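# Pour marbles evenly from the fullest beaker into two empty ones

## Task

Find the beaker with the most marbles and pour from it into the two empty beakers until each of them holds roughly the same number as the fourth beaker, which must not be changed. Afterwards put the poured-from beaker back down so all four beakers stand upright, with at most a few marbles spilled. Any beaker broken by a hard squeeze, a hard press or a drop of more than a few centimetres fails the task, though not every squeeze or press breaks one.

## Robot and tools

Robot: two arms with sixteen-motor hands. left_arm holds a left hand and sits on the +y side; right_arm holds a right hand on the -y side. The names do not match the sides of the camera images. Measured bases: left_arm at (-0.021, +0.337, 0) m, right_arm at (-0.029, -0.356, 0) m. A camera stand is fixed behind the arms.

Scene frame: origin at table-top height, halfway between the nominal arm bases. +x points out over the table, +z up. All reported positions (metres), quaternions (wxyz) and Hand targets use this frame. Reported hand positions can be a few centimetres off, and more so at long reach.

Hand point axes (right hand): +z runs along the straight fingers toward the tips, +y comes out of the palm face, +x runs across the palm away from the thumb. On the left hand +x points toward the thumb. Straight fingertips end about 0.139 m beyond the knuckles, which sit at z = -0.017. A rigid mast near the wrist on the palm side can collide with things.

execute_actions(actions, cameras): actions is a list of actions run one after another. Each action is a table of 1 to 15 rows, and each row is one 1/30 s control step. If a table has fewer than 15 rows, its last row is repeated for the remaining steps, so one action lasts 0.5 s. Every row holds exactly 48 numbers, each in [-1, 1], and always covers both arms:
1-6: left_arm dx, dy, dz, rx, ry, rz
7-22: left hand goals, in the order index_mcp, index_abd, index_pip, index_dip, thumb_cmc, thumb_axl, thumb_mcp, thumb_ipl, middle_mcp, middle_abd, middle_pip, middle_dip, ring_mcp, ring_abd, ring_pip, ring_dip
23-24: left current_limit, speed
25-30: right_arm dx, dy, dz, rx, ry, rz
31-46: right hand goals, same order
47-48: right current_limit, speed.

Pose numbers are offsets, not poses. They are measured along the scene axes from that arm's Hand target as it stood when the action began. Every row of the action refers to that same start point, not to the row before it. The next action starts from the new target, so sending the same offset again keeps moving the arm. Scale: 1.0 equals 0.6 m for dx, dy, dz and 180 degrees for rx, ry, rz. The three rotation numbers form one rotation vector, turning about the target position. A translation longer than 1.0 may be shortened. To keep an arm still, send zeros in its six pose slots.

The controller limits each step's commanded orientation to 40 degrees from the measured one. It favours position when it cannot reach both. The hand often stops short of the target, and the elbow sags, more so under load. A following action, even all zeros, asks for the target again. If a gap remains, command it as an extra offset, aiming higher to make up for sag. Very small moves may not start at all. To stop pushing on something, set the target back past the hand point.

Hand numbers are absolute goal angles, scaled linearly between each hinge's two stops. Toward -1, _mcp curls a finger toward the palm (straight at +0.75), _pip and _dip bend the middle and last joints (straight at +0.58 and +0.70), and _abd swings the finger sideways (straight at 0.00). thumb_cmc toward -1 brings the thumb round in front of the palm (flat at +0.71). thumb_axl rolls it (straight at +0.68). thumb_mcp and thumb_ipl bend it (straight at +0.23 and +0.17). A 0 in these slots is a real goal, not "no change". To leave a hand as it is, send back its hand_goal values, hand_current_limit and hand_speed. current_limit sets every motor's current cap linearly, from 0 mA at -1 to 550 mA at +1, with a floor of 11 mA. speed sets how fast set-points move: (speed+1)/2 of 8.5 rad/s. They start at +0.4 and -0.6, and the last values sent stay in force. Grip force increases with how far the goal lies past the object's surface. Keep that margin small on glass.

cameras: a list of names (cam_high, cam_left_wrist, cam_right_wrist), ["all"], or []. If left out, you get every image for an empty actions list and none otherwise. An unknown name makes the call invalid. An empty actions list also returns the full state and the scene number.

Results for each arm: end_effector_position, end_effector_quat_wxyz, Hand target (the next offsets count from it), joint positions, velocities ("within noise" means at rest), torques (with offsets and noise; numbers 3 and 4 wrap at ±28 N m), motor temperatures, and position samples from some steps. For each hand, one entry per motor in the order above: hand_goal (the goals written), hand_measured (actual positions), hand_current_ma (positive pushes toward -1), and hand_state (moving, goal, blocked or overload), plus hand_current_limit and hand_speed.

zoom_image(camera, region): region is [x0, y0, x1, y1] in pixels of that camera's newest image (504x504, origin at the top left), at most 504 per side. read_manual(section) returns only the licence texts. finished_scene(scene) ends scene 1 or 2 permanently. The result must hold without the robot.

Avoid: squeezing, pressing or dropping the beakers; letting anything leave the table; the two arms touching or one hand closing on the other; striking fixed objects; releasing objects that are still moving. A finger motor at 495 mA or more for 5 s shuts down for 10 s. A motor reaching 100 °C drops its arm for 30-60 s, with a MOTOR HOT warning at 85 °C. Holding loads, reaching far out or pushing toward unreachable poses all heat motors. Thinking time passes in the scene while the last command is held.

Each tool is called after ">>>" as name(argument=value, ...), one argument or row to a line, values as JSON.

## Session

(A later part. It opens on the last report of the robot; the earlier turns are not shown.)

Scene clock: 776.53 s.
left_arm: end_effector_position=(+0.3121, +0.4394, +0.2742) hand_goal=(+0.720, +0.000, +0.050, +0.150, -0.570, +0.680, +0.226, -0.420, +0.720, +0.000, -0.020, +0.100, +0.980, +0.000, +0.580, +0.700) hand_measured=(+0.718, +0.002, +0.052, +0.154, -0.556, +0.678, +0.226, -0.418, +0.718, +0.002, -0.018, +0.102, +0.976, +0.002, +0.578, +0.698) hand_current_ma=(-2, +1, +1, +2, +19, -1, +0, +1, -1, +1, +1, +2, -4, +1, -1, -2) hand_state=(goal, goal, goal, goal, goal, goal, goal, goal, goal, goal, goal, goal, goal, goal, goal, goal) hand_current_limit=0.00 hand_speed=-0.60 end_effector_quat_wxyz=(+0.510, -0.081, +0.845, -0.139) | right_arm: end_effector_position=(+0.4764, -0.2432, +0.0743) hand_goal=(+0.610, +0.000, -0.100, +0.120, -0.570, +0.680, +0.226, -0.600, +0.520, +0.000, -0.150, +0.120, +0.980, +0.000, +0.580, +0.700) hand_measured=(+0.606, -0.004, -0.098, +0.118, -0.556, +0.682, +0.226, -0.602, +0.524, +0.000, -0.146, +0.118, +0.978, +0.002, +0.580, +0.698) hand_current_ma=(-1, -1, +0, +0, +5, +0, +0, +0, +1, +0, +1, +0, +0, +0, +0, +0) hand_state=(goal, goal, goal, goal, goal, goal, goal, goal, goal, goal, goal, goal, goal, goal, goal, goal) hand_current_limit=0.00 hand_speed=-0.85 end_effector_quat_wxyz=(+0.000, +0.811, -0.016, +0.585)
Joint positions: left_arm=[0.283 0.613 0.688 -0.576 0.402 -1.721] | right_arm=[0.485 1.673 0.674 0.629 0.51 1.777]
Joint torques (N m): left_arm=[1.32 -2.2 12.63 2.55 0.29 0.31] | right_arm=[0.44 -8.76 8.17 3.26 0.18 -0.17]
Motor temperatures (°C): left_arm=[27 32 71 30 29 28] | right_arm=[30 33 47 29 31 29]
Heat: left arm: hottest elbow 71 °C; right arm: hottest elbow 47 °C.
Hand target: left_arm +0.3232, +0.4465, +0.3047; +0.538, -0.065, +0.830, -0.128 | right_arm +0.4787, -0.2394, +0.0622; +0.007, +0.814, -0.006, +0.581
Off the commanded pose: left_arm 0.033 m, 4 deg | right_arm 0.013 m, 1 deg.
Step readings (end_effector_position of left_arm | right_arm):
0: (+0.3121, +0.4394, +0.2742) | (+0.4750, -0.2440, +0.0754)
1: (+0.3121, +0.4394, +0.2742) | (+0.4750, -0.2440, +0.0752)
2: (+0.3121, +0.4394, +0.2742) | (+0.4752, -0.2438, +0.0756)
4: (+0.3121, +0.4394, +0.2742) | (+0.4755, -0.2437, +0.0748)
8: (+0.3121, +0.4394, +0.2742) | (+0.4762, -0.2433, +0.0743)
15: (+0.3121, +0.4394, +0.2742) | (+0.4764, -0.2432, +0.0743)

>>> execute_actions(
  actions=[
    [[0,0,0,0,0,0,0.72,0,0.05,0.15,-0.571,0.68,0.225,-0.42,0.72,0,-0.02,0.1,0.98,0,0.58,0.7,0,-0.6,0,0,0.008,0,0,0,0.59,0,-0.18,0.145,-0.571,0.68,0.2,-0.7,0.45,0,-0.226,0.145,0.98,0,0.58,0.7,0,-0.8]],
    [[0,0,0,0,0,0,0.72,0,0.05,0.15,-0.571,0.68,0.225,-0.42,0.72,0,-0.02,0.1,0.98,0,0.58,0.7,0,-0.6,0,0,0,0,0,0,0.53,0,-0.3,0.04,-0.571,0.68,0.16,-0.82,0.34,0,-0.33,0.06,0.98,0,0.58,0.7,0,-0.85]],
    [[0,0,0,0,0,0,0.72,0,0.05,0.15,-0.571,0.68,0.225,-0.42,0.72,0,-0.02,0.1,0.98,0,0.58,0.7,0,-0.6,0,0,0,0,0,0,0.5,0,-0.34,0.02,-0.571,0.68,0.15,-0.83,0.31,0,-0.37,0.03,0.98,0,0.58,0.7,0,-0.85]],
  ],
  cameras=["cam_high","cam_right_wrist"],
)

>>> zoom_image(
  camera="cam_high",
  region=[140, 160, 260, 280],
)

>>> zoom_image(
  camera="cam_right_wrist",
  region=[200, 100, 480, 380],
)

Scene clock: 818.17 s.
left_arm: end_effector_position=(+0.3121, +0.4394, +0.2742) hand_goal=(+0.720, +0.000, +0.050, +0.150, -0.570, +0.680, +0.226, -0.420, +0.720, +0.000, -0.020, +0.100, +0.980, +0.000, +0.580, +0.700) hand_measured=(+0.718, +0.002, +0.052, +0.154, -0.556, +0.678, +0.226, -0.418, +0.718, +0.002, -0.018, +0.102, +0.976, +0.002, +0.578, +0.698) hand_current_ma=(-2, +1, +1, +2, +19, -1, +0, +1, -1, +1, +1, +2, -4, +1, -1, -2) hand_state=(goal, goal, goal, goal, goal, goal, goal, goal, goal, goal, goal, goal, goal, goal, goal, goal) hand_current_limit=0.00 hand_speed=-0.60 end_effector_quat_wxyz=(+0.510, -0.081, +0.845, -0.139) | right_arm: end_effector_position=(+0.4766, -0.2435, +0.0750) hand_goal=(+0.500, +0.000, -0.340, +0.020, -0.570, +0.680, +0.150, -0.830, +0.310, +0.000, -0.370, +0.030, +0.980, +0.000, +0.580, +0.700) hand_measured=(+0.516, +0.000, -0.326, +0.024, -0.552, +0.688, +0.214, -0.684, +0.318, +0.000, -0.362, +0.036, +0.978, +0.002, +0.580, +0.698) hand_current_ma=(+8, +0, +5, +1, +9, +3, +134, +275, +2, +0, +2, +1, +0, +0, +0, +0) hand_state=(goal, goal, goal, goal, goal, goal, blocked, blocked, goal, goal, goal, goal, goal, goal, goal, goal) hand_current_limit=0.00 hand_speed=-0.85 end_effector_quat_wxyz=(+0.004, +0.811, -0.011, +0.585)
Joint positions: left_arm=[0.283 0.613 0.688 -0.576 0.402 -1.721] | right_arm=[0.485 1.673 0.674 0.629 0.51 1.766]
Joint torques (N m): left_arm=[1.32 -2.2 12.63 2.54 0.29 0.31] | right_arm=[0.32 -9.76 8.32 2.65 0.19 -0.11]
Motor temperatures (°C): left_arm=[27 32 71 30 29 28] | right_arm=[29 33 46 29 31 29]
Heat: left arm: hottest elbow 71 °C; right arm: hottest elbow 46 °C.
Hand target: left_arm +0.3232, +0.4465, +0.3047; +0.538, -0.065, +0.830, -0.128 | right_arm +0.4787, -0.2394, +0.0670; +0.007, +0.814, -0.006, +0.581
Off the commanded pose: left_arm 0.033 m, 4 deg | right_arm 0.009 m, 1 deg.
Step readings (end_effector_position of left_arm | right_arm):
0: (+0.3121, +0.4394, +0.2742) | (+0.4764, -0.2432, +0.0743)
1: (+0.3121, +0.4394, +0.2742) | (+0.4764, -0.2432, +0.0743)
2: (+0.3121, +0.4394, +0.2742) | (+0.4764, -0.2432, +0.0743)
4: (+0.3121, +0.4394, +0.2742) | (+0.4764, -0.2432, +0.0744)
8: (+0.3121, +0.4394, +0.2742) | (+0.4764, -0.2432, +0.0744)
15: (+0.3121, +0.4394, +0.2742) | (+0.4764, -0.2432, +0.0744)
16: (+0.3121, +0.4394, +0.2742) | (+0.4764, -0.2432, +0.0744)
17: (+0.3121, +0.4394, +0.2742) | (+0.4764, -0.2432, +0.0744)
19: (+0.3121, +0.4394, +0.2742) | (+0.4764, -0.2433, +0.0743)
23: (+0.3121, +0.4394, +0.2742) | (+0.4767, -0.2435, +0.0752)
30: (+0.3121, +0.4394, +0.2742) | (+0.4767, -0.2435, +0.0752)
31: (+0.3121, +0.4394, +0.2742) | (+0.4767, -0.2435, +0.0752)
32: (+0.3121, +0.4394, +0.2742) | (+0.4767, -0.2435, +0.0751)
34: (+0.3121, +0.4394, +0.2742) | (+0.4766, -0.2435, +0.0750)
38: (+0.3121, +0.4394, +0.2742) | (+0.4766, -0.2435, +0.0750)
45: (+0.3121, +0.4394, +0.2742) | (+0.4766, -0.2435, +0.0750)
camera_calibration:
cam_right_wrist: T_world_to_cam=[[-0.203508, -0.625553, -0.753172, 0.0376228], [-0.798867, 0.550835, -0.241646, 0.490641], [0.566036, 0.552508, -0.611832, 0.0285866], [0, 0, 0, 1]] pos_world=[0.383432, -0.262521, 0.164388]
Images, in order (width x height): cam_high 504x504, cam_right_wrist 504x504.

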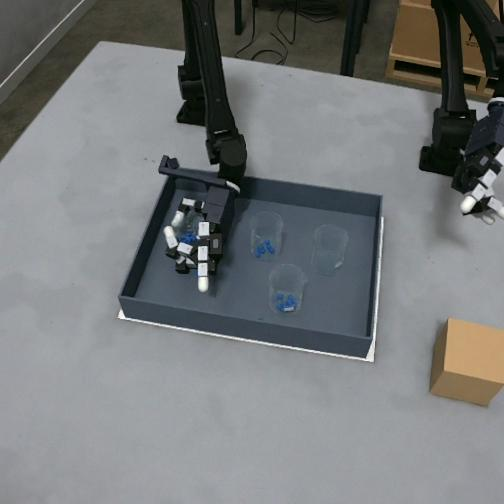

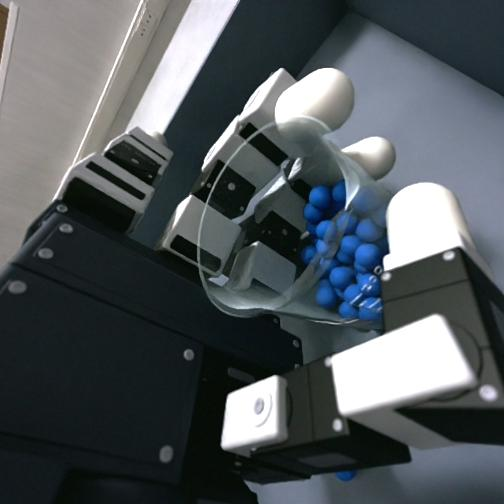

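Scaled by 4.200 from the camera's 504x504 image, which has a finer 720x720 frame.

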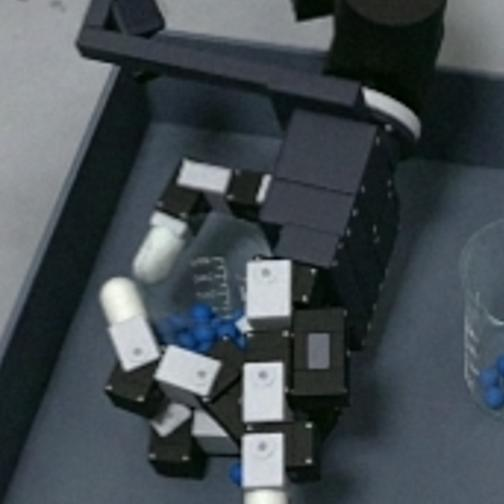

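Scaled by 1.800 from the camera's 504x504 image, which has a finer 720x720 frame.

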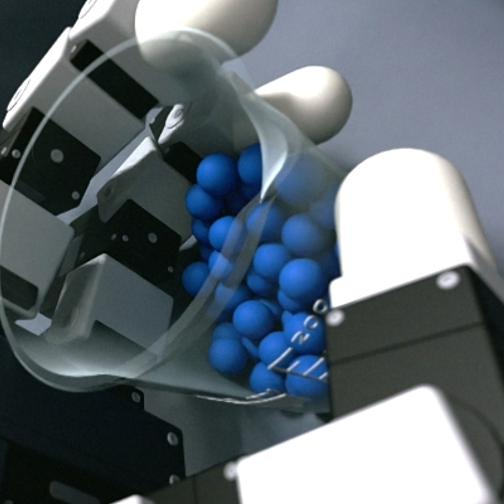

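>>> execute_actions(
  actions=[
    [[0,0,0,0,0,0,0.72,0,0.05,0.15,-0.571,0.68,0.225,-0.42,0.72,0,-0.02,0.1,0.98,0,0.58,0.7,0,-0.6,0,0,0,0,0,0,0.48,0,-0.36,0,-0.571,0.68,0.14,-0.85,0.265,0,-0.41,0,0.98,0,0.58,0.7,0,-0.85]],
    [[0,0,0,0,0,0,0.72,0,0.05,0.15,-0.571,0.68,0.225,-0.42,0.72,0,-0.02,0.1,0.98,0,0.58,0.7,0,-0.6,0,0,0,0,0,0,0.46,0,-0.375,0,-0.571,0.68,0.135,-0.86,0.235,0,-0.43,0,0.98,0,0.58,0.7,0,-0.85]],
    [[0,0,0,0,0,0,0.72,0,0.05,0.15,-0.571,0.68,0.225,-0.42,0.72,0,-0.02,0.1,0.98,0,0.58,0.7,0,-0.6,0,0,0.06,0,0,0,0.46,0,-0.375,0,-0.571,0.68,0.135,-0.86,0.235,0,-0.43,0,0.98,0,0.58,0.7,0,-0.85]],
    [[0,0,0,0,0,0,0.72,0,0.05,0.15,-0.571,0.68,0.225,-0.42,0.72,0,-0.02,0.1,0.98,0,0.58,0.7,0,-0.6,0,0,0.06,0,0,0,0.46,0,-0.375,0,-0.571,0.68,0.135,-0.86,0.235,0,-0.43,0,0.98,0,0.58,0.7,0,-0.85]],
  ],
  cameras=["cam_high","cam_right_wrist"],
)

>>> zoom_image(
  camera="cam_right_wrist",
  region=[200, 100, 480, 380],
)

Scene clock: 833.07 s.
left_arm: end_effector_position=(+0.3121, +0.4394, +0.2742) hand_goal=(+0.720, +0.000, +0.050, +0.150, -0.570, +0.680, +0.226, -0.420, +0.720, +0.000, -0.020, +0.100, +0.980, +0.000, +0.580, +0.700) hand_measured=(+0.718, +0.002, +0.052, +0.154, -0.556, +0.678, +0.226, -0.418, +0.718, +0.002, -0.018, +0.102, +0.976, +0.002, +0.578, +0.698) hand_current_ma=(-2, +1, +1, +2, +19, -1, +0, +1, -1, +1, +1, +2, -4, +1, -1, -2) hand_state=(goal, goal, goal, goal, goal, goal, goal, goal, goal, goal, goal, goal, goal, goal, goal, goal) hand_current_limit=0.00 hand_speed=-0.60 end_effector_quat_wxyz=(+0.510, -0.081, +0.845, -0.139) | right_arm: end_effector_position=(+0.4617, -0.2518, +0.1114) hand_goal=(+0.460, +0.000, -0.374, +0.000, -0.570, +0.680, +0.136, -0.860, +0.236, +0.000, -0.430, +0.000, +0.980, +0.000, +0.580, +0.700) hand_measured=(+0.512, -0.004, -0.330, +0.016, -0.552, +0.688, +0.214, -0.686, +0.312, +0.002, -0.362, +0.030, +0.978, +0.002, +0.580, +0.698) hand_current_ma=(+65, +0, +42, +7, +9, +3, +190, +275, +125, +0, +91, +22, +0, +0, +0, +0) hand_state=(blocked, goal, blocked, goal, goal, goal, blocked, blocked, blocked, goal, blocked, blocked, goal, goal, goal, goal) hand_current_limit=0.00 hand_speed=-0.85 end_effector_quat_wxyz=(+0.017, +0.828, -0.001, +0.560)
Joint positions: left_arm=[0.283 0.613 0.688 -0.576 0.402 -1.721] | right_arm=[0.485 1.522 0.678 0.405 0.508 1.767]
Joint torques (N m): left_arm=[1.32 -2.2 12.64 2.55 0.29 0.31] | right_arm=[0.26 -12.22 13.16 2.02 0.32 -0.11]
Motor temperatures (°C): left_arm=[27 32 71 31 29 28] | right_arm=[29 33 46 29 31 29]
Heat: left arm: hottest elbow 71 °C; right arm: hottest elbow 46 °C.
Hand target: left_arm +0.3232, +0.4465, +0.3047; +0.538, -0.065, +0.830, -0.128 | right_arm +0.4787, -0.2394, +0.1390; +0.007, +0.814, -0.006, +0.581
Off the commanded pose: left_arm 0.033 m, 4 deg | right_arm 0.035 m, 3 deg.
Step readings (end_effector_position of left_arm | right_arm):
0: (+0.3121, +0.4394, +0.2742) | (+0.4766, -0.2435, +0.0750)
1: (+0.3121, +0.4394, +0.2742) | (+0.4766, -0.2435, +0.0750)
2: (+0.3121, +0.4394, +0.2742) | (+0.4766, -0.2435, +0.0750)
4: (+0.3121, +0.4394, +0.2742) | (+0.4766, -0.2435, +0.0750)
8: (+0.3121, +0.4394, +0.2742) | (+0.4766, -0.2435, +0.0750)
15: (+0.3121, +0.4394, +0.2742) | (+0.4766, -0.2435, +0.0750)
16: (+0.3121, +0.4394, +0.2742) | (+0.4766, -0.2434, +0.0748)
17: (+0.3121, +0.4394, +0.2742) | (+0.4766, -0.2434, +0.0748)
19: (+0.3121, +0.4394, +0.2742) | (+0.4766, -0.2434, +0.0748)
23: (+0.3121, +0.4394, +0.2742) | (+0.4766, -0.2434, +0.0748)
30: (+0.3121, +0.4394, +0.2742) | (+0.4766, -0.2434, +0.0748)
31: (+0.3121, +0.4394, +0.2742) | (+0.4766, -0.2434, +0.0748)
32: (+0.3121, +0.4394, +0.2742) | (+0.4764, -0.2436, +0.0747)
34: (+0.3121, +0.4394, +0.2742) | (+0.4751, -0.2443, +0.0754)
38: (+0.3121, +0.4394, +0.2742) | (+0.4712, -0.2465, +0.0779)
45: (+0.3121, +0.4394, +0.2742) | (+0.4696, -0.2474, +0.0807)
46: (+0.3121, +0.4394, +0.2742) | (+0.4693, -0.2476, +0.0804)
47: (+0.3121, +0.4394, +0.2742) | (+0.4683, -0.2482, +0.0803)
49: (+0.3121, +0.4394, +0.2742) | (+0.4657, -0.2495, +0.0828)
53: (+0.3121, +0.4394, +0.2742) | (+0.4629, -0.2510, +0.0997)
60: (+0.3121, +0.4394, +0.2742) | (+0.4624, -0.2513, +0.1126)
camera_calibration:
cam_right_wrist: T_world_to_cam=[[-0.247297, -0.649574, -0.718957, 0.0672312], [-0.812956, 0.542827, -0.210812, 0.493193], [0.527207, 0.532347, -0.662314, 0.0824585], [0, 0, 0, 1]] pos_world=[0.374098, -0.267943, 0.206921]
Images, in order (width x height): cam_high 504x504, cam_right_wrist 504x504.

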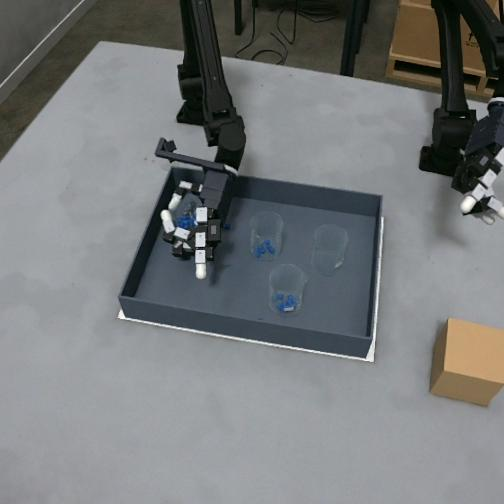

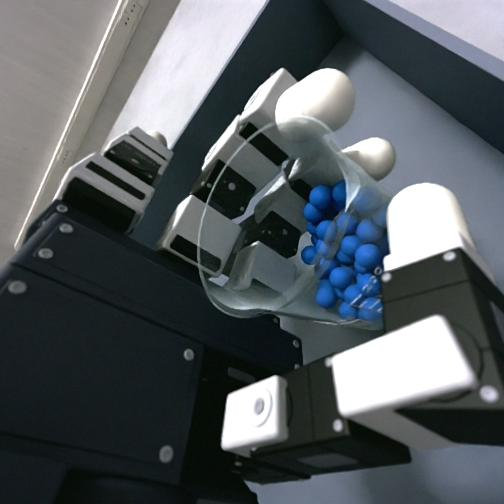

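Scaled by 1.800 from the camera's 504x504 image, which has a finer 720x720 frame.

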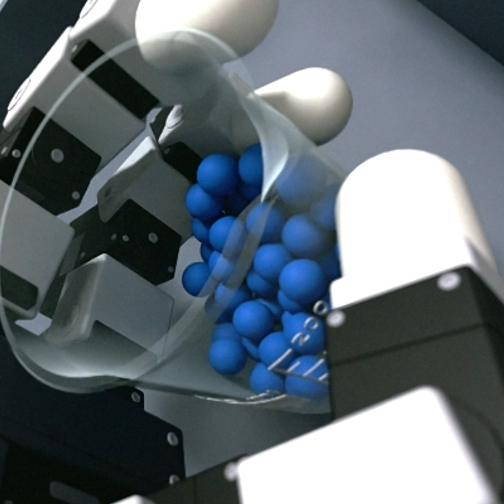

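>>> execute_actions(
  actions=[
    [[0,0,0,0,0,0,0.72,0,0.05,0.15,-0.571,0.68,0.225,-0.42,0.72,0,-0.02,0.1,0.98,0,0.58,0.7,0,-0.6,0,0,0.08,0,0,0,0.46,0,-0.375,0,-0.571,0.68,0.135,-0.86,0.235,0,-0.43,0,0.98,0,0.58,0.7,0,-0.85]],
    [[0,0,0,0,0,0,0.72,0,0.05,0.15,-0.571,0.68,0.225,-0.42,0.72,0,-0.02,0.1,0.98,0,0.58,0.7,0,-0.6,0,0,0.09,0,0,0,0.46,0,-0.375,0,-0.571,0.68,0.135,-0.86,0.235,0,-0.43,0,0.98,0,0.58,0.7,0,-0.85]],
    [[0,0,0,0,0,0,0.72,0,0.05,0.15,-0.571,0.68,0.225,-0.42,0.72,0,-0.02,0.1,0.98,0,0.58,0.7,0,-0.6,0,0,0.1,0,0,0,0.46,0,-0.375,0,-0.571,0.68,0.135,-0.86,0.235,0,-0.43,0,0.98,0,0.58,0.7,0,-0.85]],
    [[0,0,0,0,0,0,0.72,0,0.05,0.15,-0.571,0.68,0.225,-0.42,0.72,0,-0.02,0.1,0.98,0,0.58,0.7,0,-0.6,-0.03,0.054,0,0,0,0.0611,0.46,0,-0.375,0,-0.571,0.68,0.135,-0.86,0.235,0,-0.43,0,0.98,0,0.58,0.7,0,-0.85]],
    [[0,0,0,0,0,0,0.72,0,0.05,0.15,-0.571,0.68,0.225,-0.42,0.72,0,-0.02,0.1,0.98,0,0.58,0.7,0,-0.6,-0.03,0.054,0,0,0,0.0611,0.46,0,-0.375,0,-0.571,0.68,0.135,-0.86,0.235,0,-0.43,0,0.98,0,0.58,0.7,0,-0.85]],
    [[0,0,0,0,0,0,0.72,0,0.05,0.15,-0.571,0.68,0.225,-0.42,0.72,0,-0.02,0.1,0.98,0,0.58,0.7,0,-0.6,-0.03,0.054,0,0,0,0.0611,0.46,0,-0.375,0,-0.571,0.68,0.135,-0.86,0.235,0,-0.43,0,0.98,0,0.58,0.7,0,-0.85]],
    [[0,0,0,0,0,0,0.72,0,0.05,0.15,-0.571,0.68,0.225,-0.42,0.72,0,-0.02,0.1,0.98,0,0.58,0.7,0,-0.6,-0.03,0.054,0,0,0,0.0611,0.46,0,-0.375,0,-0.571,0.68,0.135,-0.86,0.235,0,-0.43,0,0.98,0,0.58,0.7,0,-0.85]],
    [[0,0,0,0,0,0,0.72,0,0.05,0.15,-0.571,0.68,0.225,-0.42,0.72,0,-0.02,0.1,0.98,0,0.58,0.7,0,-0.6,-0.03,0.054,0,0,0,0.0611,0.46,0,-0.375,0,-0.571,0.68,0.135,-0.86,0.235,0,-0.43,0,0.98,0,0.58,0.7,0,-0.85]],
    [[0,0,0,0,0,0,0.72,0,0.05,0.15,-0.571,0.68,0.225,-0.42,0.72,0,-0.02,0.1,0.98,0,0.58,0.7,0,-0.6,-0.03,0.054,0,0,0,0.0611,0.46,0,-0.375,0,-0.571,0.68,0.135,-0.86,0.235,0,-0.43,0,0.98,0,0.58,0.7,0,-0.85]],
  ],
  cameras=["cam_high","cam_right_wrist"],
)

>>> zoom_image(
  camera="cam_high",
  region=[180, 120, 360, 300],
)

Scene clock: 864.40 s.
left_arm: end_effector_position=(+0.3121, +0.4394, +0.2742) hand_goal=(+0.720, +0.000, +0.050, +0.150, -0.570, +0.680, +0.226, -0.420, +0.720, +0.000, -0.020, +0.100, +0.980, +0.000, +0.580, +0.700) hand_measured=(+0.718, +0.002, +0.052, +0.154, -0.556, +0.678, +0.226, -0.418, +0.718, +0.002, -0.018, +0.102, +0.976, +0.002, +0.578, +0.698) hand_current_ma=(-2, +1, +1, +2, +19, -1, +0, +1, -1, +1, +1, +2, -4, +1, -1, -2) hand_state=(goal, goal, goal, goal, goal, goal, goal, goal, goal, goal, goal, goal, goal, goal, goal, goal) hand_current_limit=0.00 hand_speed=-0.60 end_effector_quat_wxyz=(+0.510, -0.081, +0.845, -0.139) | right_arm: end_effector_position=(+0.3727, -0.0504, +0.2773) hand_goal=(+0.460, +0.000, -0.374, +0.000, -0.570, +0.680, +0.136, -0.860, +0.236, +0.000, -0.430, +0.000, +0.980, +0.000, +0.580, +0.700) hand_measured=(+0.510, -0.004, -0.330, +0.016, -0.552, +0.688, +0.214, -0.686, +0.310, +0.002, -0.362, +0.030, +0.978, +0.002, +0.580, +0.698) hand_current_ma=(+62, +0, +42, +7, +9, +3, +190, +275, +123, +0, +91, +22, +0, +0, +0, +0) hand_state=(blocked, goal, blocked, goal, goal, goal, blocked, blocked, blocked, goal, blocked, blocked, goal, goal, goal, goal) hand_current_limit=0.00 hand_speed=-0.85 end_effector_quat_wxyz=(-0.313, +0.707, +0.421, +0.474)
Joint positions: left_arm=[0.283 0.613 0.688 -0.576 0.402 -1.721] | right_arm=[0.632 1.054 0.787 -0.132 -0.423 1.445]
Joint torques (N m): left_arm=[1.32 -2.2 12.63 2.54 0.3 0.31] | right_arm=[0.62 -8.06 13.72 2.45 -0.33 -0.4]
Motor temperatures (°C): left_arm=[27 32 71 31 29 28] | right_arm=[29 34 49 29 31 29]
Heat: left arm: hottest elbow 71 °C; right arm: hottest elbow 49 °C.
Hand target: left_arm +0.3232, +0.4465, +0.3047; +0.538, -0.065, +0.830, -0.128 | right_arm +0.3708, -0.0451, +0.3011; -0.311, +0.686, +0.438, +0.491
Off the commanded pose: left_arm 0.033 m, 4 deg | right_arm 0.024 m, 4 deg.
Step readings (end_effector_position of left_arm | right_arm):
0: (+0.3121, +0.4394, +0.2742) | (+0.4617, -0.2518, +0.1114)
1: (+0.3121, +0.4394, +0.2742) | (+0.4616, -0.2518, +0.1114)
2: (+0.3121, +0.4394, +0.2742) | (+0.4612, -0.2520, +0.1117)
4: (+0.3121, +0.4394, +0.2742) | (+0.4587, -0.2535, +0.1138)
8: (+0.3121, +0.4394, +0.2742) | (+0.4561, -0.2550, +0.1329)
15: (+0.3121, +0.4394, +0.2742) | (+0.4640, -0.2505, +0.1597)
16: (+0.3121, +0.4394, +0.2742) | (+0.4642, -0.2503, +0.1601)
17: (+0.3121, +0.4394, +0.2742) | (+0.4635, -0.2507, +0.1600)
19: (+0.3121, +0.4394, +0.2742) | (+0.4609, -0.2522, +0.1615)
23: (+0.3121, +0.4394, +0.2742) | (+0.4580, -0.2539, +0.1790)
30: (+0.3121, +0.4394, +0.2742) | (+0.4649, -0.2499, +0.2089)
31: (+0.3121, +0.4394, +0.2742) | (+0.4653, -0.2497, +0.2097)
32: (+0.3121, +0.4394, +0.2742) | (+0.4649, -0.2499, +0.2102)
34: (+0.3121, +0.4394, +0.2742) | (+0.4630, -0.2510, +0.2126)
38: (+0.3121, +0.4394, +0.2742) | (+0.4617, -0.2518, +0.2325)
45: (+0.3121, +0.4394, +0.2742) | (+0.4673, -0.2486, +0.2659)
46: (+0.3121, +0.4394, +0.2742) | (+0.4677, -0.2479, +0.2662)
47: (+0.3121, +0.4394, +0.2742) | (+0.4685, -0.2427, +0.2658)
49: (+0.3121, +0.4394, +0.2742) | (+0.4700, -0.2327, +0.2654)
53: (+0.3121, +0.4394, +0.2742) | (+0.4663, -0.2147, +0.2742)
60: (+0.3121, +0.4394, +0.2742) | (+0.4623, -0.2091, +0.2858)
61: (+0.3121, +0.4394, +0.2742) | (+0.4624, -0.2086, +0.2855)
62: (+0.3121, +0.4394, +0.2742) | (+0.4620, -0.2036, +0.2835)
64: (+0.3121, +0.4394, +0.2742) | (+0.4588, -0.1948, +0.2788)
68: (+0.3121, +0.4394, +0.2742) | (+0.4469, -0.1820, +0.2729)
75: (+0.3121, +0.4394, +0.2742) | (+0.4438, -0.1779, +0.2779)
76: (+0.3121, +0.4394, +0.2742) | (+0.4438, -0.1774, +0.2781)
77: (+0.3121, +0.4394, +0.2742) | (+0.4430, -0.1729, +0.2777)
79: (+0.3121, +0.4394, +0.2742) | (+0.4395, -0.1624, +0.2757)
83: (+0.3121, +0.4394, +0.2742) | (+0.4287, -0.1488, +0.2755)
90: (+0.3121, +0.4394, +0.2742) | (+0.4264, -0.1451, +0.2801)
91: (+0.3121, +0.4394, +0.2742) | (+0.4264, -0.1448, +0.2802)
92: (+0.3121, +0.4394, +0.2742) | (+0.4253, -0.1401, +0.2798)
94: (+0.3121, +0.4394, +0.2742) | (+0.4212, -0.1299, +0.2785)
98: (+0.3121, +0.4394, +0.2742) | (+0.4114, -0.1159, +0.2776)
105: (+0.3121, +0.4394, +0.2742) | (+0.4095, -0.1124, +0.2807)
106: (+0.3121, +0.4394, +0.2742) | (+0.4095, -0.1121, +0.2809)
107: (+0.3121, +0.4394, +0.2742) | (+0.4076, -0.1074, +0.2804)
109: (+0.3121, +0.4394, +0.2742) | (+0.4029, -0.0973, +0.2797)
113: (+0.3121, +0.4394, +0.2742) | (+0.3934, -0.0836, +0.2788)
120: (+0.3121, +0.4394, +0.2742) | (+0.3918, -0.0810, +0.2794)
121: (+0.3121, +0.4394, +0.2742) | (+0.3918, -0.0810, +0.2795)
122: (+0.3121, +0.4394, +0.2742) | (+0.3890, -0.0754, +0.2793)
124: (+0.3121, +0.4394, +0.2742) | (+0.3834, -0.0658, +0.2786)
128: (+0.3121, +0.4394, +0.2742) | (+0.3742, -0.0523, +0.2778)
135: (+0.3121, +0.4394, +0.2742) | (+0.3727, -0.0507, +0.2771)
camera_calibration:
cam_right_wrist: T_world_to_cam=[[0.439922, -0.467444, -0.766789, 0.0616154], [-0.85071, -0.490446, -0.189088, 0.302446], [-0.287681, 0.735499, -0.613418, 0.432419], [0, 0, 0, 1]] pos_world=[0.354587, -0.140908, 0.369688]
Images, in order (width x height): cam_high 504x504, cam_right_wrist 504x504.

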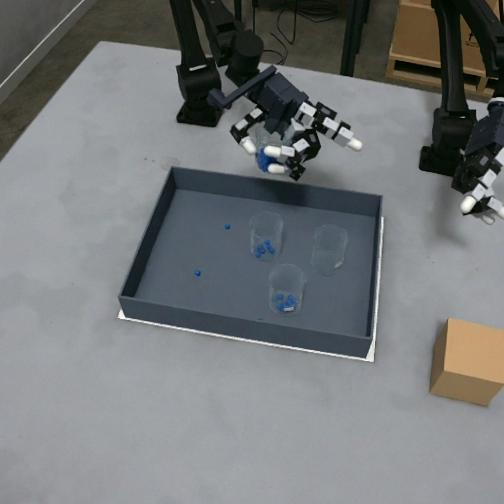

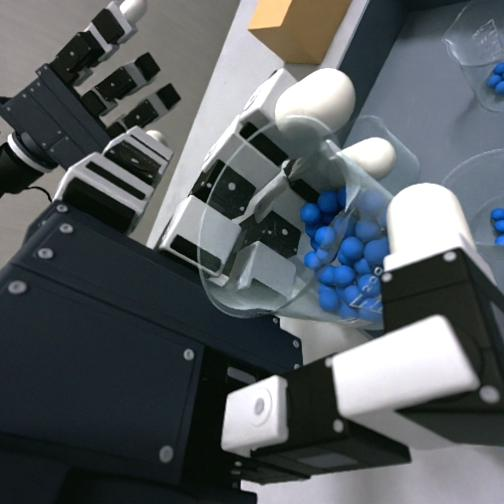

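Scaled by 2.800 from the camera's 504x504 image, which has a finer 720x720 frame.

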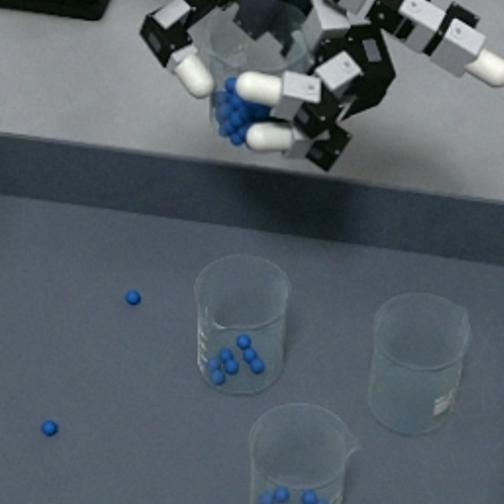

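>>> execute_actions(
  actions=[
    [[0,0,0,0,0,0,0.72,0,0.05,0.15,-0.571,0.68,0.225,-0.42,0.72,0,-0.02,0.1,0.98,0,0.58,0.7,0,-0.6,0,0,-0.02,-0.00581,0.11096,0,0.46,0,-0.375,0,-0.571,0.68,0.135,-0.86,0.235,0,-0.43,0,0.98,0,0.58,0.7,0,-0.85]],
    [[0,0,0,0,0,0,0.72,0,0.05,0.15,-0.571,0.68,0.225,-0.42,0.72,0,-0.02,0.1,0.98,0,0.58,0.7,0,-0.6,0,0,-0.03,-0.00581,0.11096,0,0.46,0,-0.375,0,-0.571,0.68,0.135,-0.86,0.235,0,-0.43,0,0.98,0,0.58,0.7,0,-0.85]],
    [[0,0,0,0,0,0,0.72,0,0.05,0.15,-0.571,0.68,0.225,-0.42,0.72,0,-0.02,0.1,0.98,0,0.58,0.7,0,-0.6,0,0,-0.05,-0.00581,0.11096,0,0.46,0,-0.375,0,-0.571,0.68,0.135,-0.86,0.235,0,-0.43,0,0.98,0,0.58,0.7,0,-0.85]],
  ],
  cameras=["cam_high","cam_right_wrist"],
)

>>> zoom_image(
  camera="cam_high",
  region=[220, 140, 320, 240],
)

Scene clock: 878.13 s.
left_arm: end_effector_position=(+0.3121, +0.4394, +0.2742) hand_goal=(+0.720, +0.000, +0.050, +0.150, -0.570, +0.680, +0.226, -0.420, +0.720, +0.000, -0.020, +0.100, +0.980, +0.000, +0.580, +0.700) hand_measured=(+0.718, +0.002, +0.052, +0.154, -0.556, +0.678, +0.226, -0.418, +0.718, +0.002, -0.018, +0.102, +0.976, +0.002, +0.578, +0.698) hand_current_ma=(-2, +1, +1, +2, +19, -1, +0, +1, -1, +1, +1, +2, -4, +1, -1, -2) hand_state=(goal, goal, goal, goal, goal, goal, goal, goal, goal, goal, goal, goal, goal, goal, goal, goal) hand_current_limit=0.00 hand_speed=-0.60 end_effector_quat_wxyz=(+0.510, -0.081, +0.845, -0.139) | right_arm: end_effector_position=(+0.3560, -0.0514, +0.2130) hand_goal=(+0.460, +0.000, -0.374, +0.000, -0.570, +0.680, +0.136, -0.860, +0.236, +0.000, -0.430, +0.000, +0.980, +0.000, +0.580, +0.700) hand_measured=(+0.510, -0.006, -0.330, +0.016, -0.552, +0.688, +0.214, -0.686, +0.310, +0.002, -0.362, +0.030, +0.972, +0.002, +0.580, +0.698) hand_current_ma=(+60, -1, +42, +7, +9, +3, +190, +275, +123, +0, +91, +22, -2, +0, +0, +0) hand_state=(blocked, goal, blocked, goal, goal, goal, blocked, blocked, blocked, goal, blocked, blocked, goal, goal, goal, goal) hand_current_limit=0.00 hand_speed=-0.85 end_effector_quat_wxyz=(-0.460, +0.853, +0.239, +0.058)
Joint positions: left_arm=[0.283 0.613 0.688 -0.576 0.402 -1.721] | right_arm=[0.465 1.419 1.247 -0.939 -0.88 1.744]
Joint torques (N m): left_arm=[1.32 -2.26 12.64 2.52 0.29 0.31] | right_arm=[-0.97 -11.58 16.54 0.92 -1.25 0.16]
Motor temperatures (°C): left_arm=[27 32 72 31 29 28] | right_arm=[29 34 51 29 31 29]
Heat: left arm: hottest elbow 72 °C; right arm: hottest elbow 51 °C.
Hand target: left_arm +0.3232, +0.4465, +0.3047; +0.538, -0.065, +0.830, -0.128 | right_arm +0.3708, -0.0451, +0.2411; -0.470, +0.847, +0.237, +0.072
Off the commanded pose: left_arm 0.033 m, 4 deg | right_arm 0.032 m, 2 deg.
Step readings (end_effector_position of left_arm | right_arm):
0: (+0.3121, +0.4394, +0.2742) | (+0.3727, -0.0504, +0.2773)
1: (+0.3121, +0.4394, +0.2742) | (+0.3719, -0.0503, +0.2762)
2: (+0.3121, +0.4394, +0.2742) | (+0.3684, -0.0488, +0.2730)
4: (+0.3121, +0.4394, +0.2742) | (+0.3587, -0.0486, +0.2620)
8: (+0.3121, +0.4394, +0.2742) | (+0.3483, -0.0498, +0.2485)
15: (+0.3121, +0.4394, +0.2742) | (+0.3541, -0.0523, +0.2515)
16: (+0.3121, +0.4394, +0.2742) | (+0.3538, -0.0523, +0.2523)
17: (+0.3121, +0.4394, +0.2742) | (+0.3514, -0.0515, +0.2516)
19: (+0.3121, +0.4394, +0.2742) | (+0.3466, -0.0490, +0.2491)
23: (+0.3121, +0.4394, +0.2742) | (+0.3539, -0.0474, +0.2463)
30: (+0.3121, +0.4394, +0.2742) | (+0.3553, -0.0520, +0.2353)
31: (+0.3121, +0.4394, +0.2742) | (+0.3538, -0.0523, +0.2344)
32: (+0.3121, +0.4394, +0.2742) | (+0.3509, -0.0519, +0.2337)
34: (+0.3121, +0.4394, +0.2742) | (+0.3459, -0.0481, +0.2334)
38: (+0.3121, +0.4394, +0.2742) | (+0.3554, -0.0448, +0.2270)
45: (+0.3121, +0.4394, +0.2742) | (+0.3556, -0.0529, +0.2058)
camera_calibration:
cam_right_wrist: T_world_to_cam=[[-0.391041, -0.521071, -0.758665, 0.310516], [-0.59147, -0.489279, 0.640913, 0.00659213], [-0.70516, 0.69935, -0.11687, 0.429903], [0, 0, 0, 1]] pos_world=[0.428474, -0.135626, 0.281595]
Images, in order (width x height): cam_high 504x504, cam_right_wrist 504x504.

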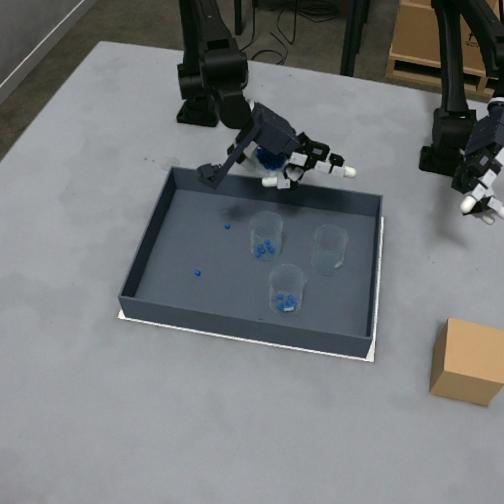

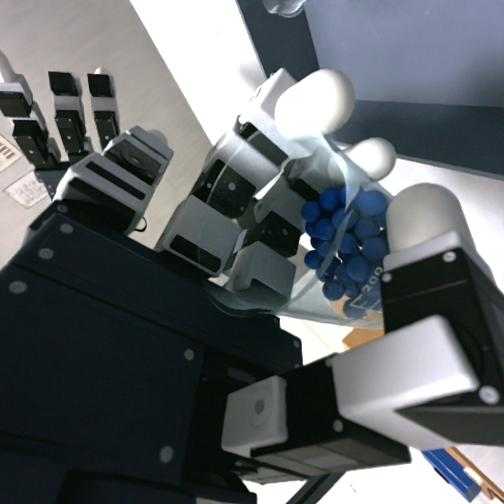

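Scaled by 5.040 from the camera's 504x504 image, which has a finer 720x720 frame.

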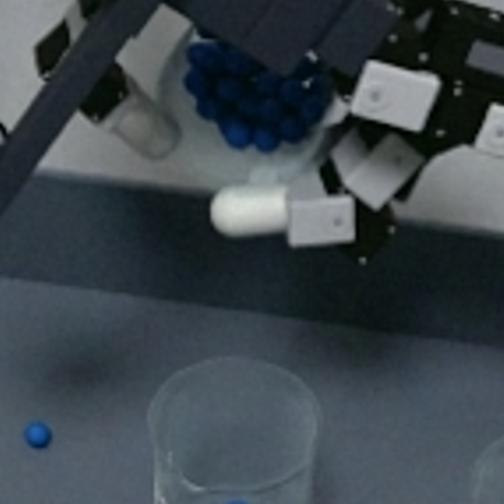

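>>> zoom_image(
  camera="cam_right_wrist",
  region=[240, 50, 420, 230],
)

>>> zoom_image(
  camera="cam_high",
  region=[240, 140, 300, 200],
)

Scaled by 2.800 from the camera's 504x504 image, which has a finer 720x720 frame.

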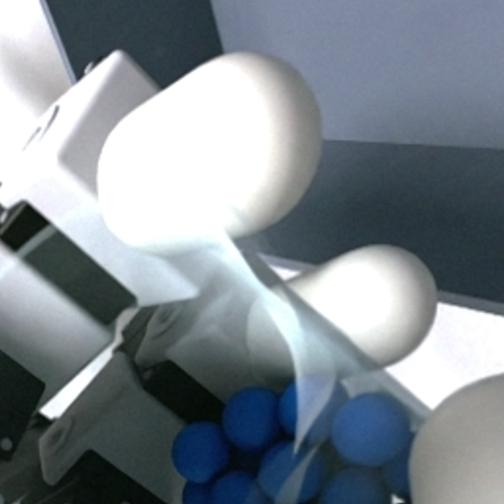

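Scaled by 8.400 from the camera's 504x504 image, which has a finer 720x720 frame.

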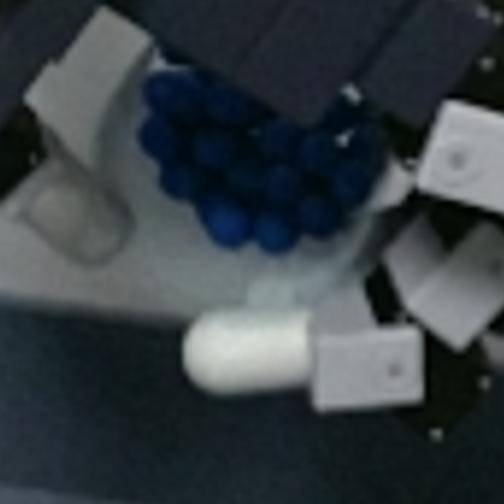

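>>> execute_actions(
  actions=[
    [[0,0,0,0,0,0,0.72,0,0.05,0.15,-0.571,0.68,0.225,-0.42,0.72,0,-0.02,0.1,0.98,0,0.58,0.7,0,-0.6,0.004,0.006,-0.045,-0.0032,0.06103,0,0.46,0,-0.375,0,-0.571,0.68,0.135,-0.86,0.235,0,-0.43,0,0.98,0,0.58,0.7,0,-0.85]],
    [[0,0,0,0,0,0,0.72,0,0.05,0.15,-0.571,0.68,0.225,-0.42,0.72,0,-0.02,0.1,0.98,0,0.58,0.7,0,-0.6,0.004,0,-0.035,0,0,0,0.46,0,-0.375,0,-0.571,0.68,0.135,-0.86,0.235,0,-0.43,0,0.98,0,0.58,0.7,0,-0.85]],
  ],
  cameras=["cam_high","cam_right_wrist"],
)

>>> zoom_image(
  camera="cam_high",
  region=[220, 160, 320, 260],
)

>>> zoom_image(
  camera="cam_right_wrist",
  region=[200, 0, 504, 304],
)

Scene clock: 950.03 s.
left_arm: end_effector_position=(+0.3121, +0.4394, +0.2742) hand_goal=(+0.720, +0.000, +0.050, +0.150, -0.570, +0.680, +0.226, -0.420, +0.720, +0.000, -0.020, +0.100, +0.980, +0.000, +0.580, +0.700) hand_measured=(+0.718, +0.002, +0.052, +0.154, -0.556, +0.678, +0.226, -0.418, +0.718, +0.002, -0.018, +0.102, +0.976, +0.002, +0.578, +0.698) hand_current_ma=(-2, +1, +1, +2, +19, -1, +0, +1, -1, +1, +1, +2, -4, +1, -1, -2) hand_state=(goal, goal, goal, goal, goal, goal, goal, goal, goal, goal, goal, goal, goal, goal, goal, goal) hand_current_limit=0.00 hand_speed=-0.60 end_effector_quat_wxyz=(+0.510, -0.081, +0.845, -0.139) | right_arm: end_effector_position=(+0.3558, -0.0469, +0.1817) hand_goal=(+0.460, +0.000, -0.374, +0.000, -0.570, +0.680, +0.136, -0.860, +0.236, +0.000, -0.430, +0.000, +0.980, +0.000, +0.580, +0.700) hand_measured=(+0.510, -0.006, -0.330, +0.016, -0.552, +0.688, +0.214, -0.686, +0.310, +0.002, -0.362, +0.030, +0.972, +0.002, +0.580, +0.698) hand_current_ma=(+59, -1, +42, +7, +9, +3, +190, +275, +123, +0, +91, +22, -2, +0, +0, +0) hand_state=(blocked, goal, blocked, goal, goal, goal, blocked, blocked, blocked, goal, blocked, blocked, goal, goal, goal, goal) hand_current_limit=0.00 hand_speed=-0.85 end_effector_quat_wxyz=(-0.474, +0.859, +0.193, -0.029)
Joint positions: left_arm=[0.283 0.613 0.688 -0.576 0.402 -1.721] | right_arm=[0.444 1.549 1.313 -1.045 -0.961 1.76]
Joint torques (N m): left_arm=[1.26 -2.2 12.63 2.54 0.29 0.31] | right_arm=[-1.08 -12.51 14 2.07 -1.43 0.16]
Motor temperatures (°C): left_arm=[27 32 72 31 29 28] | right_arm=[29 34 59 29 33 29]
Heat: left arm: hottest elbow 72 °C; right arm: hottest elbow 59 °C.
Hand target: left_arm +0.3232, +0.4465, +0.3047; +0.538, -0.065, +0.830, -0.128 | right_arm +0.3756, -0.0415, +0.1931; -0.486, +0.853, +0.192, -0.011
Off the commanded pose: left_arm 0.033 m, 4 deg | right_arm 0.024 m, 3 deg.
Step readings (end_effector_position of left_arm | right_arm):
0: (+0.3121, +0.4394, +0.2742) | (+0.3560, -0.0514, +0.2130)
1: (+0.3121, +0.4394, +0.2742) | (+0.3557, -0.0513, +0.2130)
2: (+0.3121, +0.4394, +0.2742) | (+0.3543, -0.0507, +0.2132)
4: (+0.3121, +0.4394, +0.2742) | (+0.3530, -0.0488, +0.2134)
8: (+0.3121, +0.4394, +0.2742) | (+0.3584, -0.0435, +0.2033)
15: (+0.3121, +0.4394, +0.2742) | (+0.3563, -0.0473, +0.1834)
16: (+0.3121, +0.4394, +0.2742) | (+0.3559, -0.0475, +0.1834)
17: (+0.3121, +0.4394, +0.2742) | (+0.3556, -0.0471, +0.1837)
19: (+0.3121, +0.4394, +0.2742) | (+0.3555, -0.0469, +0.1838)
23: (+0.3121, +0.4394, +0.2742) | (+0.3556, -0.0468, +0.1829)
30: (+0.3121, +0.4394, +0.2742) | (+0.3558, -0.0469, +0.1817)
camera_calibration:
cam_right_wrist: T_world_to_cam=[[-0.532011, -0.532942, -0.65798, 0.320328], [-0.452107, -0.478245, 0.752915, -0.04071], [-0.715936, 0.698036, 0.0134847, 0.403104], [0, 0, 0, 1]] pos_world=[0.440609, -0.130134, 0.235985]
Images, in order (width x height): cam_high 504x504, cam_right_wrist 504x504.

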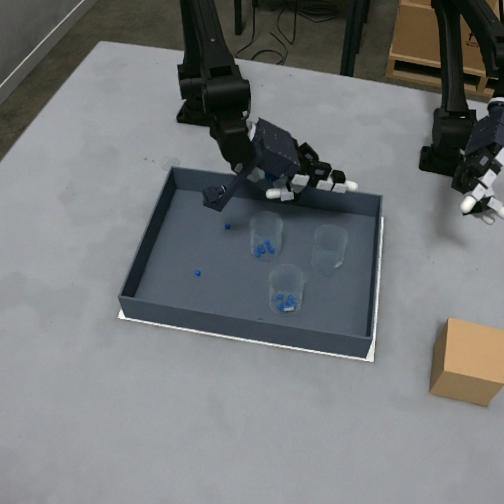

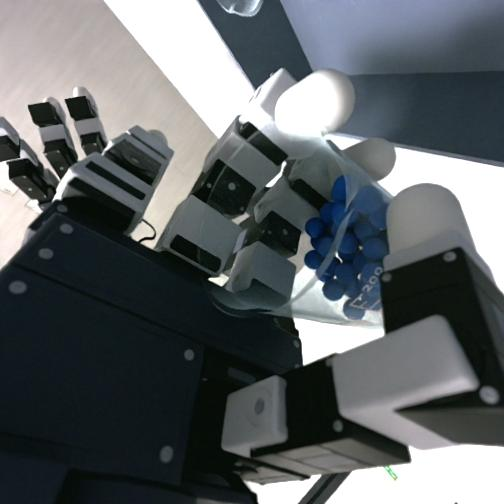

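Scaled by 5.040 from the camera's 504x504 image, which has a finer 720x720 frame.

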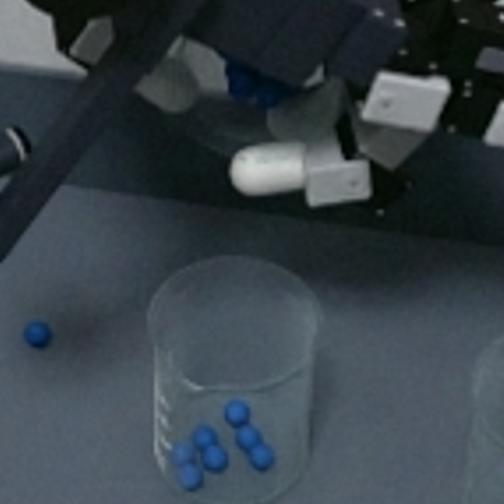

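Scaled by 1.658 from the camera's 504x504 image, which has a finer 720x720 frame.

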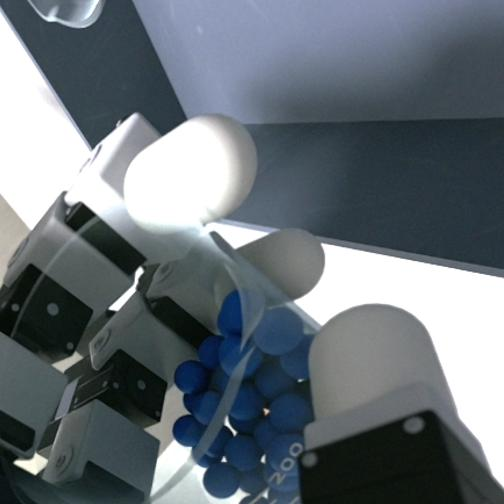

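>>> execute_actions(
  actions=[
    [[0,0,0,0,0,0,0.72,0,0.05,0.15,-0.571,0.68,0.225,-0.42,0.72,0,-0.02,0.1,0.98,0,0.58,0.7,0,-0.6,0,0,-0.006,-0.00262,0.04993,0,0.46,0,-0.375,0,-0.571,0.68,0.135,-0.86,0.235,0,-0.43,0,0.98,0,0.58,0.7,0,-0.85]],
    [[0,0,0,0,0,0,0.72,0,0.05,0.15,-0.571,0.68,0.225,-0.42,0.72,0,-0.02,0.1,0.98,0,0.58,0.7,0,-0.6,0,0,0,-0.00058,0.0111,0,0.46,0,-0.375,0,-0.571,0.68,0.135,-0.86,0.235,0,-0.43,0,0.98,0,0.58,0.7,0,-0.85]],
    [[0,0,0,0,0,0,0.72,0,0.05,0.15,-0.571,0.68,0.225,-0.42,0.72,0,-0.02,0.1,0.98,0,0.58,0.7,0,-0.6,-0.031,0,0.003,0.0032,-0.06103,0,0.46,0,-0.375,0,-0.571,0.68,0.135,-0.86,0.235,0,-0.43,0,0.98,0,0.58,0.7,0,-0.85]],
  ],
  cameras=["cam_high","cam_right_wrist"],
)

>>> zoom_image(
  camera="cam_high",
  region=[180, 150, 330, 300],
)

>>> zoom_image(
  camera="cam_right_wrist",
  region=[200, 0, 504, 304],
)

Scene clock: 967.70 s.
left_arm: end_effector_position=(+0.3121, +0.4394, +0.2742) hand_goal=(+0.720, +0.000, +0.050, +0.150, -0.570, +0.680, +0.226, -0.420, +0.720, +0.000, -0.020, +0.100, +0.980, +0.000, +0.580, +0.700) hand_measured=(+0.718, +0.002, +0.052, +0.154, -0.556, +0.678, +0.226, -0.418, +0.718, +0.002, -0.018, +0.102, +0.976, +0.002, +0.578, +0.698) hand_current_ma=(-2, +1, +1, +2, +19, -1, +0, +1, -1, +1, +1, +2, -4, +1, -1, -2) hand_state=(goal, goal, goal, goal, goal, goal, goal, goal, goal, goal, goal, goal, goal, goal, goal, goal) hand_current_limit=0.00 hand_speed=-0.60 end_effector_quat_wxyz=(+0.510, -0.081, +0.845, -0.139) | right_arm: end_effector_position=(+0.3589, -0.0501, +0.1794) hand_goal=(+0.460, +0.000, -0.374, +0.000, -0.570, +0.680, +0.136, -0.860, +0.236, +0.000, -0.430, +0.000, +0.980, +0.000, +0.580, +0.700) hand_measured=(+0.510, -0.008, -0.330, +0.016, -0.552, +0.688, +0.214, -0.686, +0.310, +0.002, -0.362, +0.030, +0.972, +0.002, +0.580, +0.698) hand_current_ma=(+59, -1, +42, +7, +9, +3, +190, +275, +123, +0, +91, +22, -2, +0, +0, +0) hand_state=(blocked, goal, blocked, goal, goal, goal, blocked, blocked, blocked, goal, blocked, blocked, goal, goal, goal, goal) hand_current_limit=0.00 hand_speed=-0.85 end_effector_quat_wxyz=(-0.480, +0.857, +0.188, -0.020)
Joint positions: left_arm=[0.283 0.613 0.688 -0.576 0.402 -1.721] | right_arm=[0.432 1.541 1.292 -1.01 -0.969 1.771]
Joint torques (N m): left_arm=[1.32 -2.2 12.64 2.55 0.29 0.31] | right_arm=[1.14 -15.21 10.85 2.21 -0.94 0.31]
Motor temperatures (°C): left_arm=[27 32 72 31 29 28] | right_arm=[29 34 56 29 34 29]
Heat: left arm: hottest elbow 72 °C; right arm: hottest elbow 56 °C.
Hand target: left_arm +0.3232, +0.4465, +0.3047; +0.538, -0.065, +0.830, -0.128 | right_arm +0.3570, -0.0414, +0.1913; -0.486, +0.853, +0.192, -0.011
Off the commanded pose: left_arm 0.033 m, 4 deg | right_arm 0.015 m, 1 deg.
Step readings (end_effector_position of left_arm | right_arm):
0: (+0.3121, +0.4394, +0.2742) | (+0.3558, -0.0469, +0.1817)
1: (+0.3121, +0.4394, +0.2742) | (+0.3557, -0.0467, +0.1817)
2: (+0.3121, +0.4394, +0.2742) | (+0.3551, -0.0459, +0.1817)
4: (+0.3121, +0.4394, +0.2742) | (+0.3546, -0.0436, +0.1820)
8: (+0.3121, +0.4394, +0.2742) | (+0.3600, -0.0436, +0.1750)
15: (+0.3121, +0.4394, +0.2742) | (+0.3575, -0.0483, +0.1639)
16: (+0.3121, +0.4394, +0.2742) | (+0.3567, -0.0486, +0.1644)
17: (+0.3121, +0.4394, +0.2742) | (+0.3563, -0.0485, +0.1654)
19: (+0.3121, +0.4394, +0.2742) | (+0.3561, -0.0477, +0.1689)
23: (+0.3121, +0.4394, +0.2742) | (+0.3582, -0.0458, +0.1745)
30: (+0.3121, +0.4394, +0.2742) | (+0.3578, -0.0458, +0.1746)
31: (+0.3121, +0.4394, +0.2742) | (+0.3578, -0.0458, +0.1743)
32: (+0.3121, +0.4394, +0.2742) | (+0.3588, -0.0461, +0.1733)
34: (+0.3121, +0.4394, +0.2742) | (+0.3642, -0.0474, +0.1700)
38: (+0.3121, +0.4394, +0.2742) | (+0.3591, -0.0501, +0.1685)
45: (+0.3121, +0.4394, +0.2742) | (+0.3594, -0.0496, +0.1818)
camera_calibration:
cam_right_wrist: T_world_to_cam=[[-0.534202, -0.514865, -0.670479, 0.322692], [-0.46613, -0.482261, 0.741719, -0.0321664], [-0.705231, 0.708758, 0.0176308, 0.403523], [0, 0, 0, 1]] pos_world=[0.441965, -0.13537, 0.233102]
Images, in order (width x height): cam_high 504x504, cam_right_wrist 504x504.

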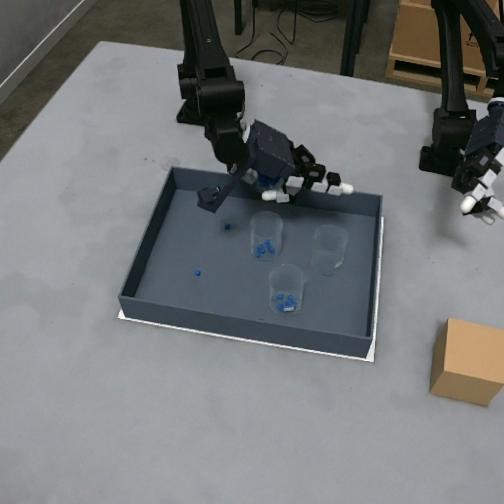

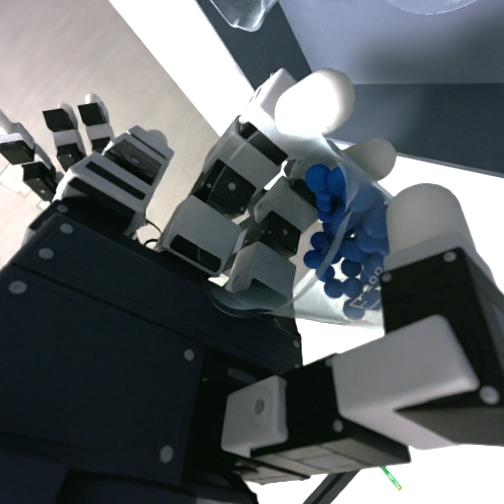

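Scaled by 3.360 from the camera's 504x504 image, which has a finer 720x720 frame.

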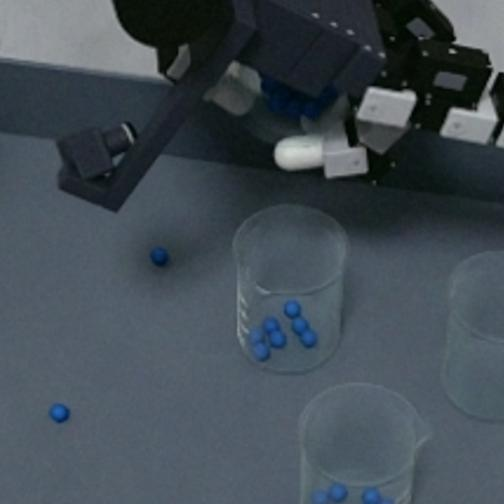

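Scaled by 1.658 from the camera's 504x504 image, which has a finer 720x720 frame.

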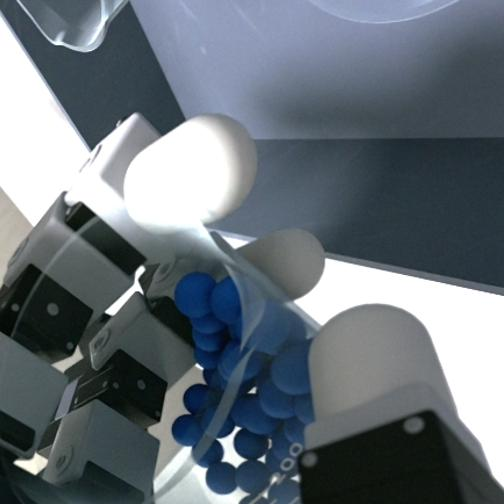

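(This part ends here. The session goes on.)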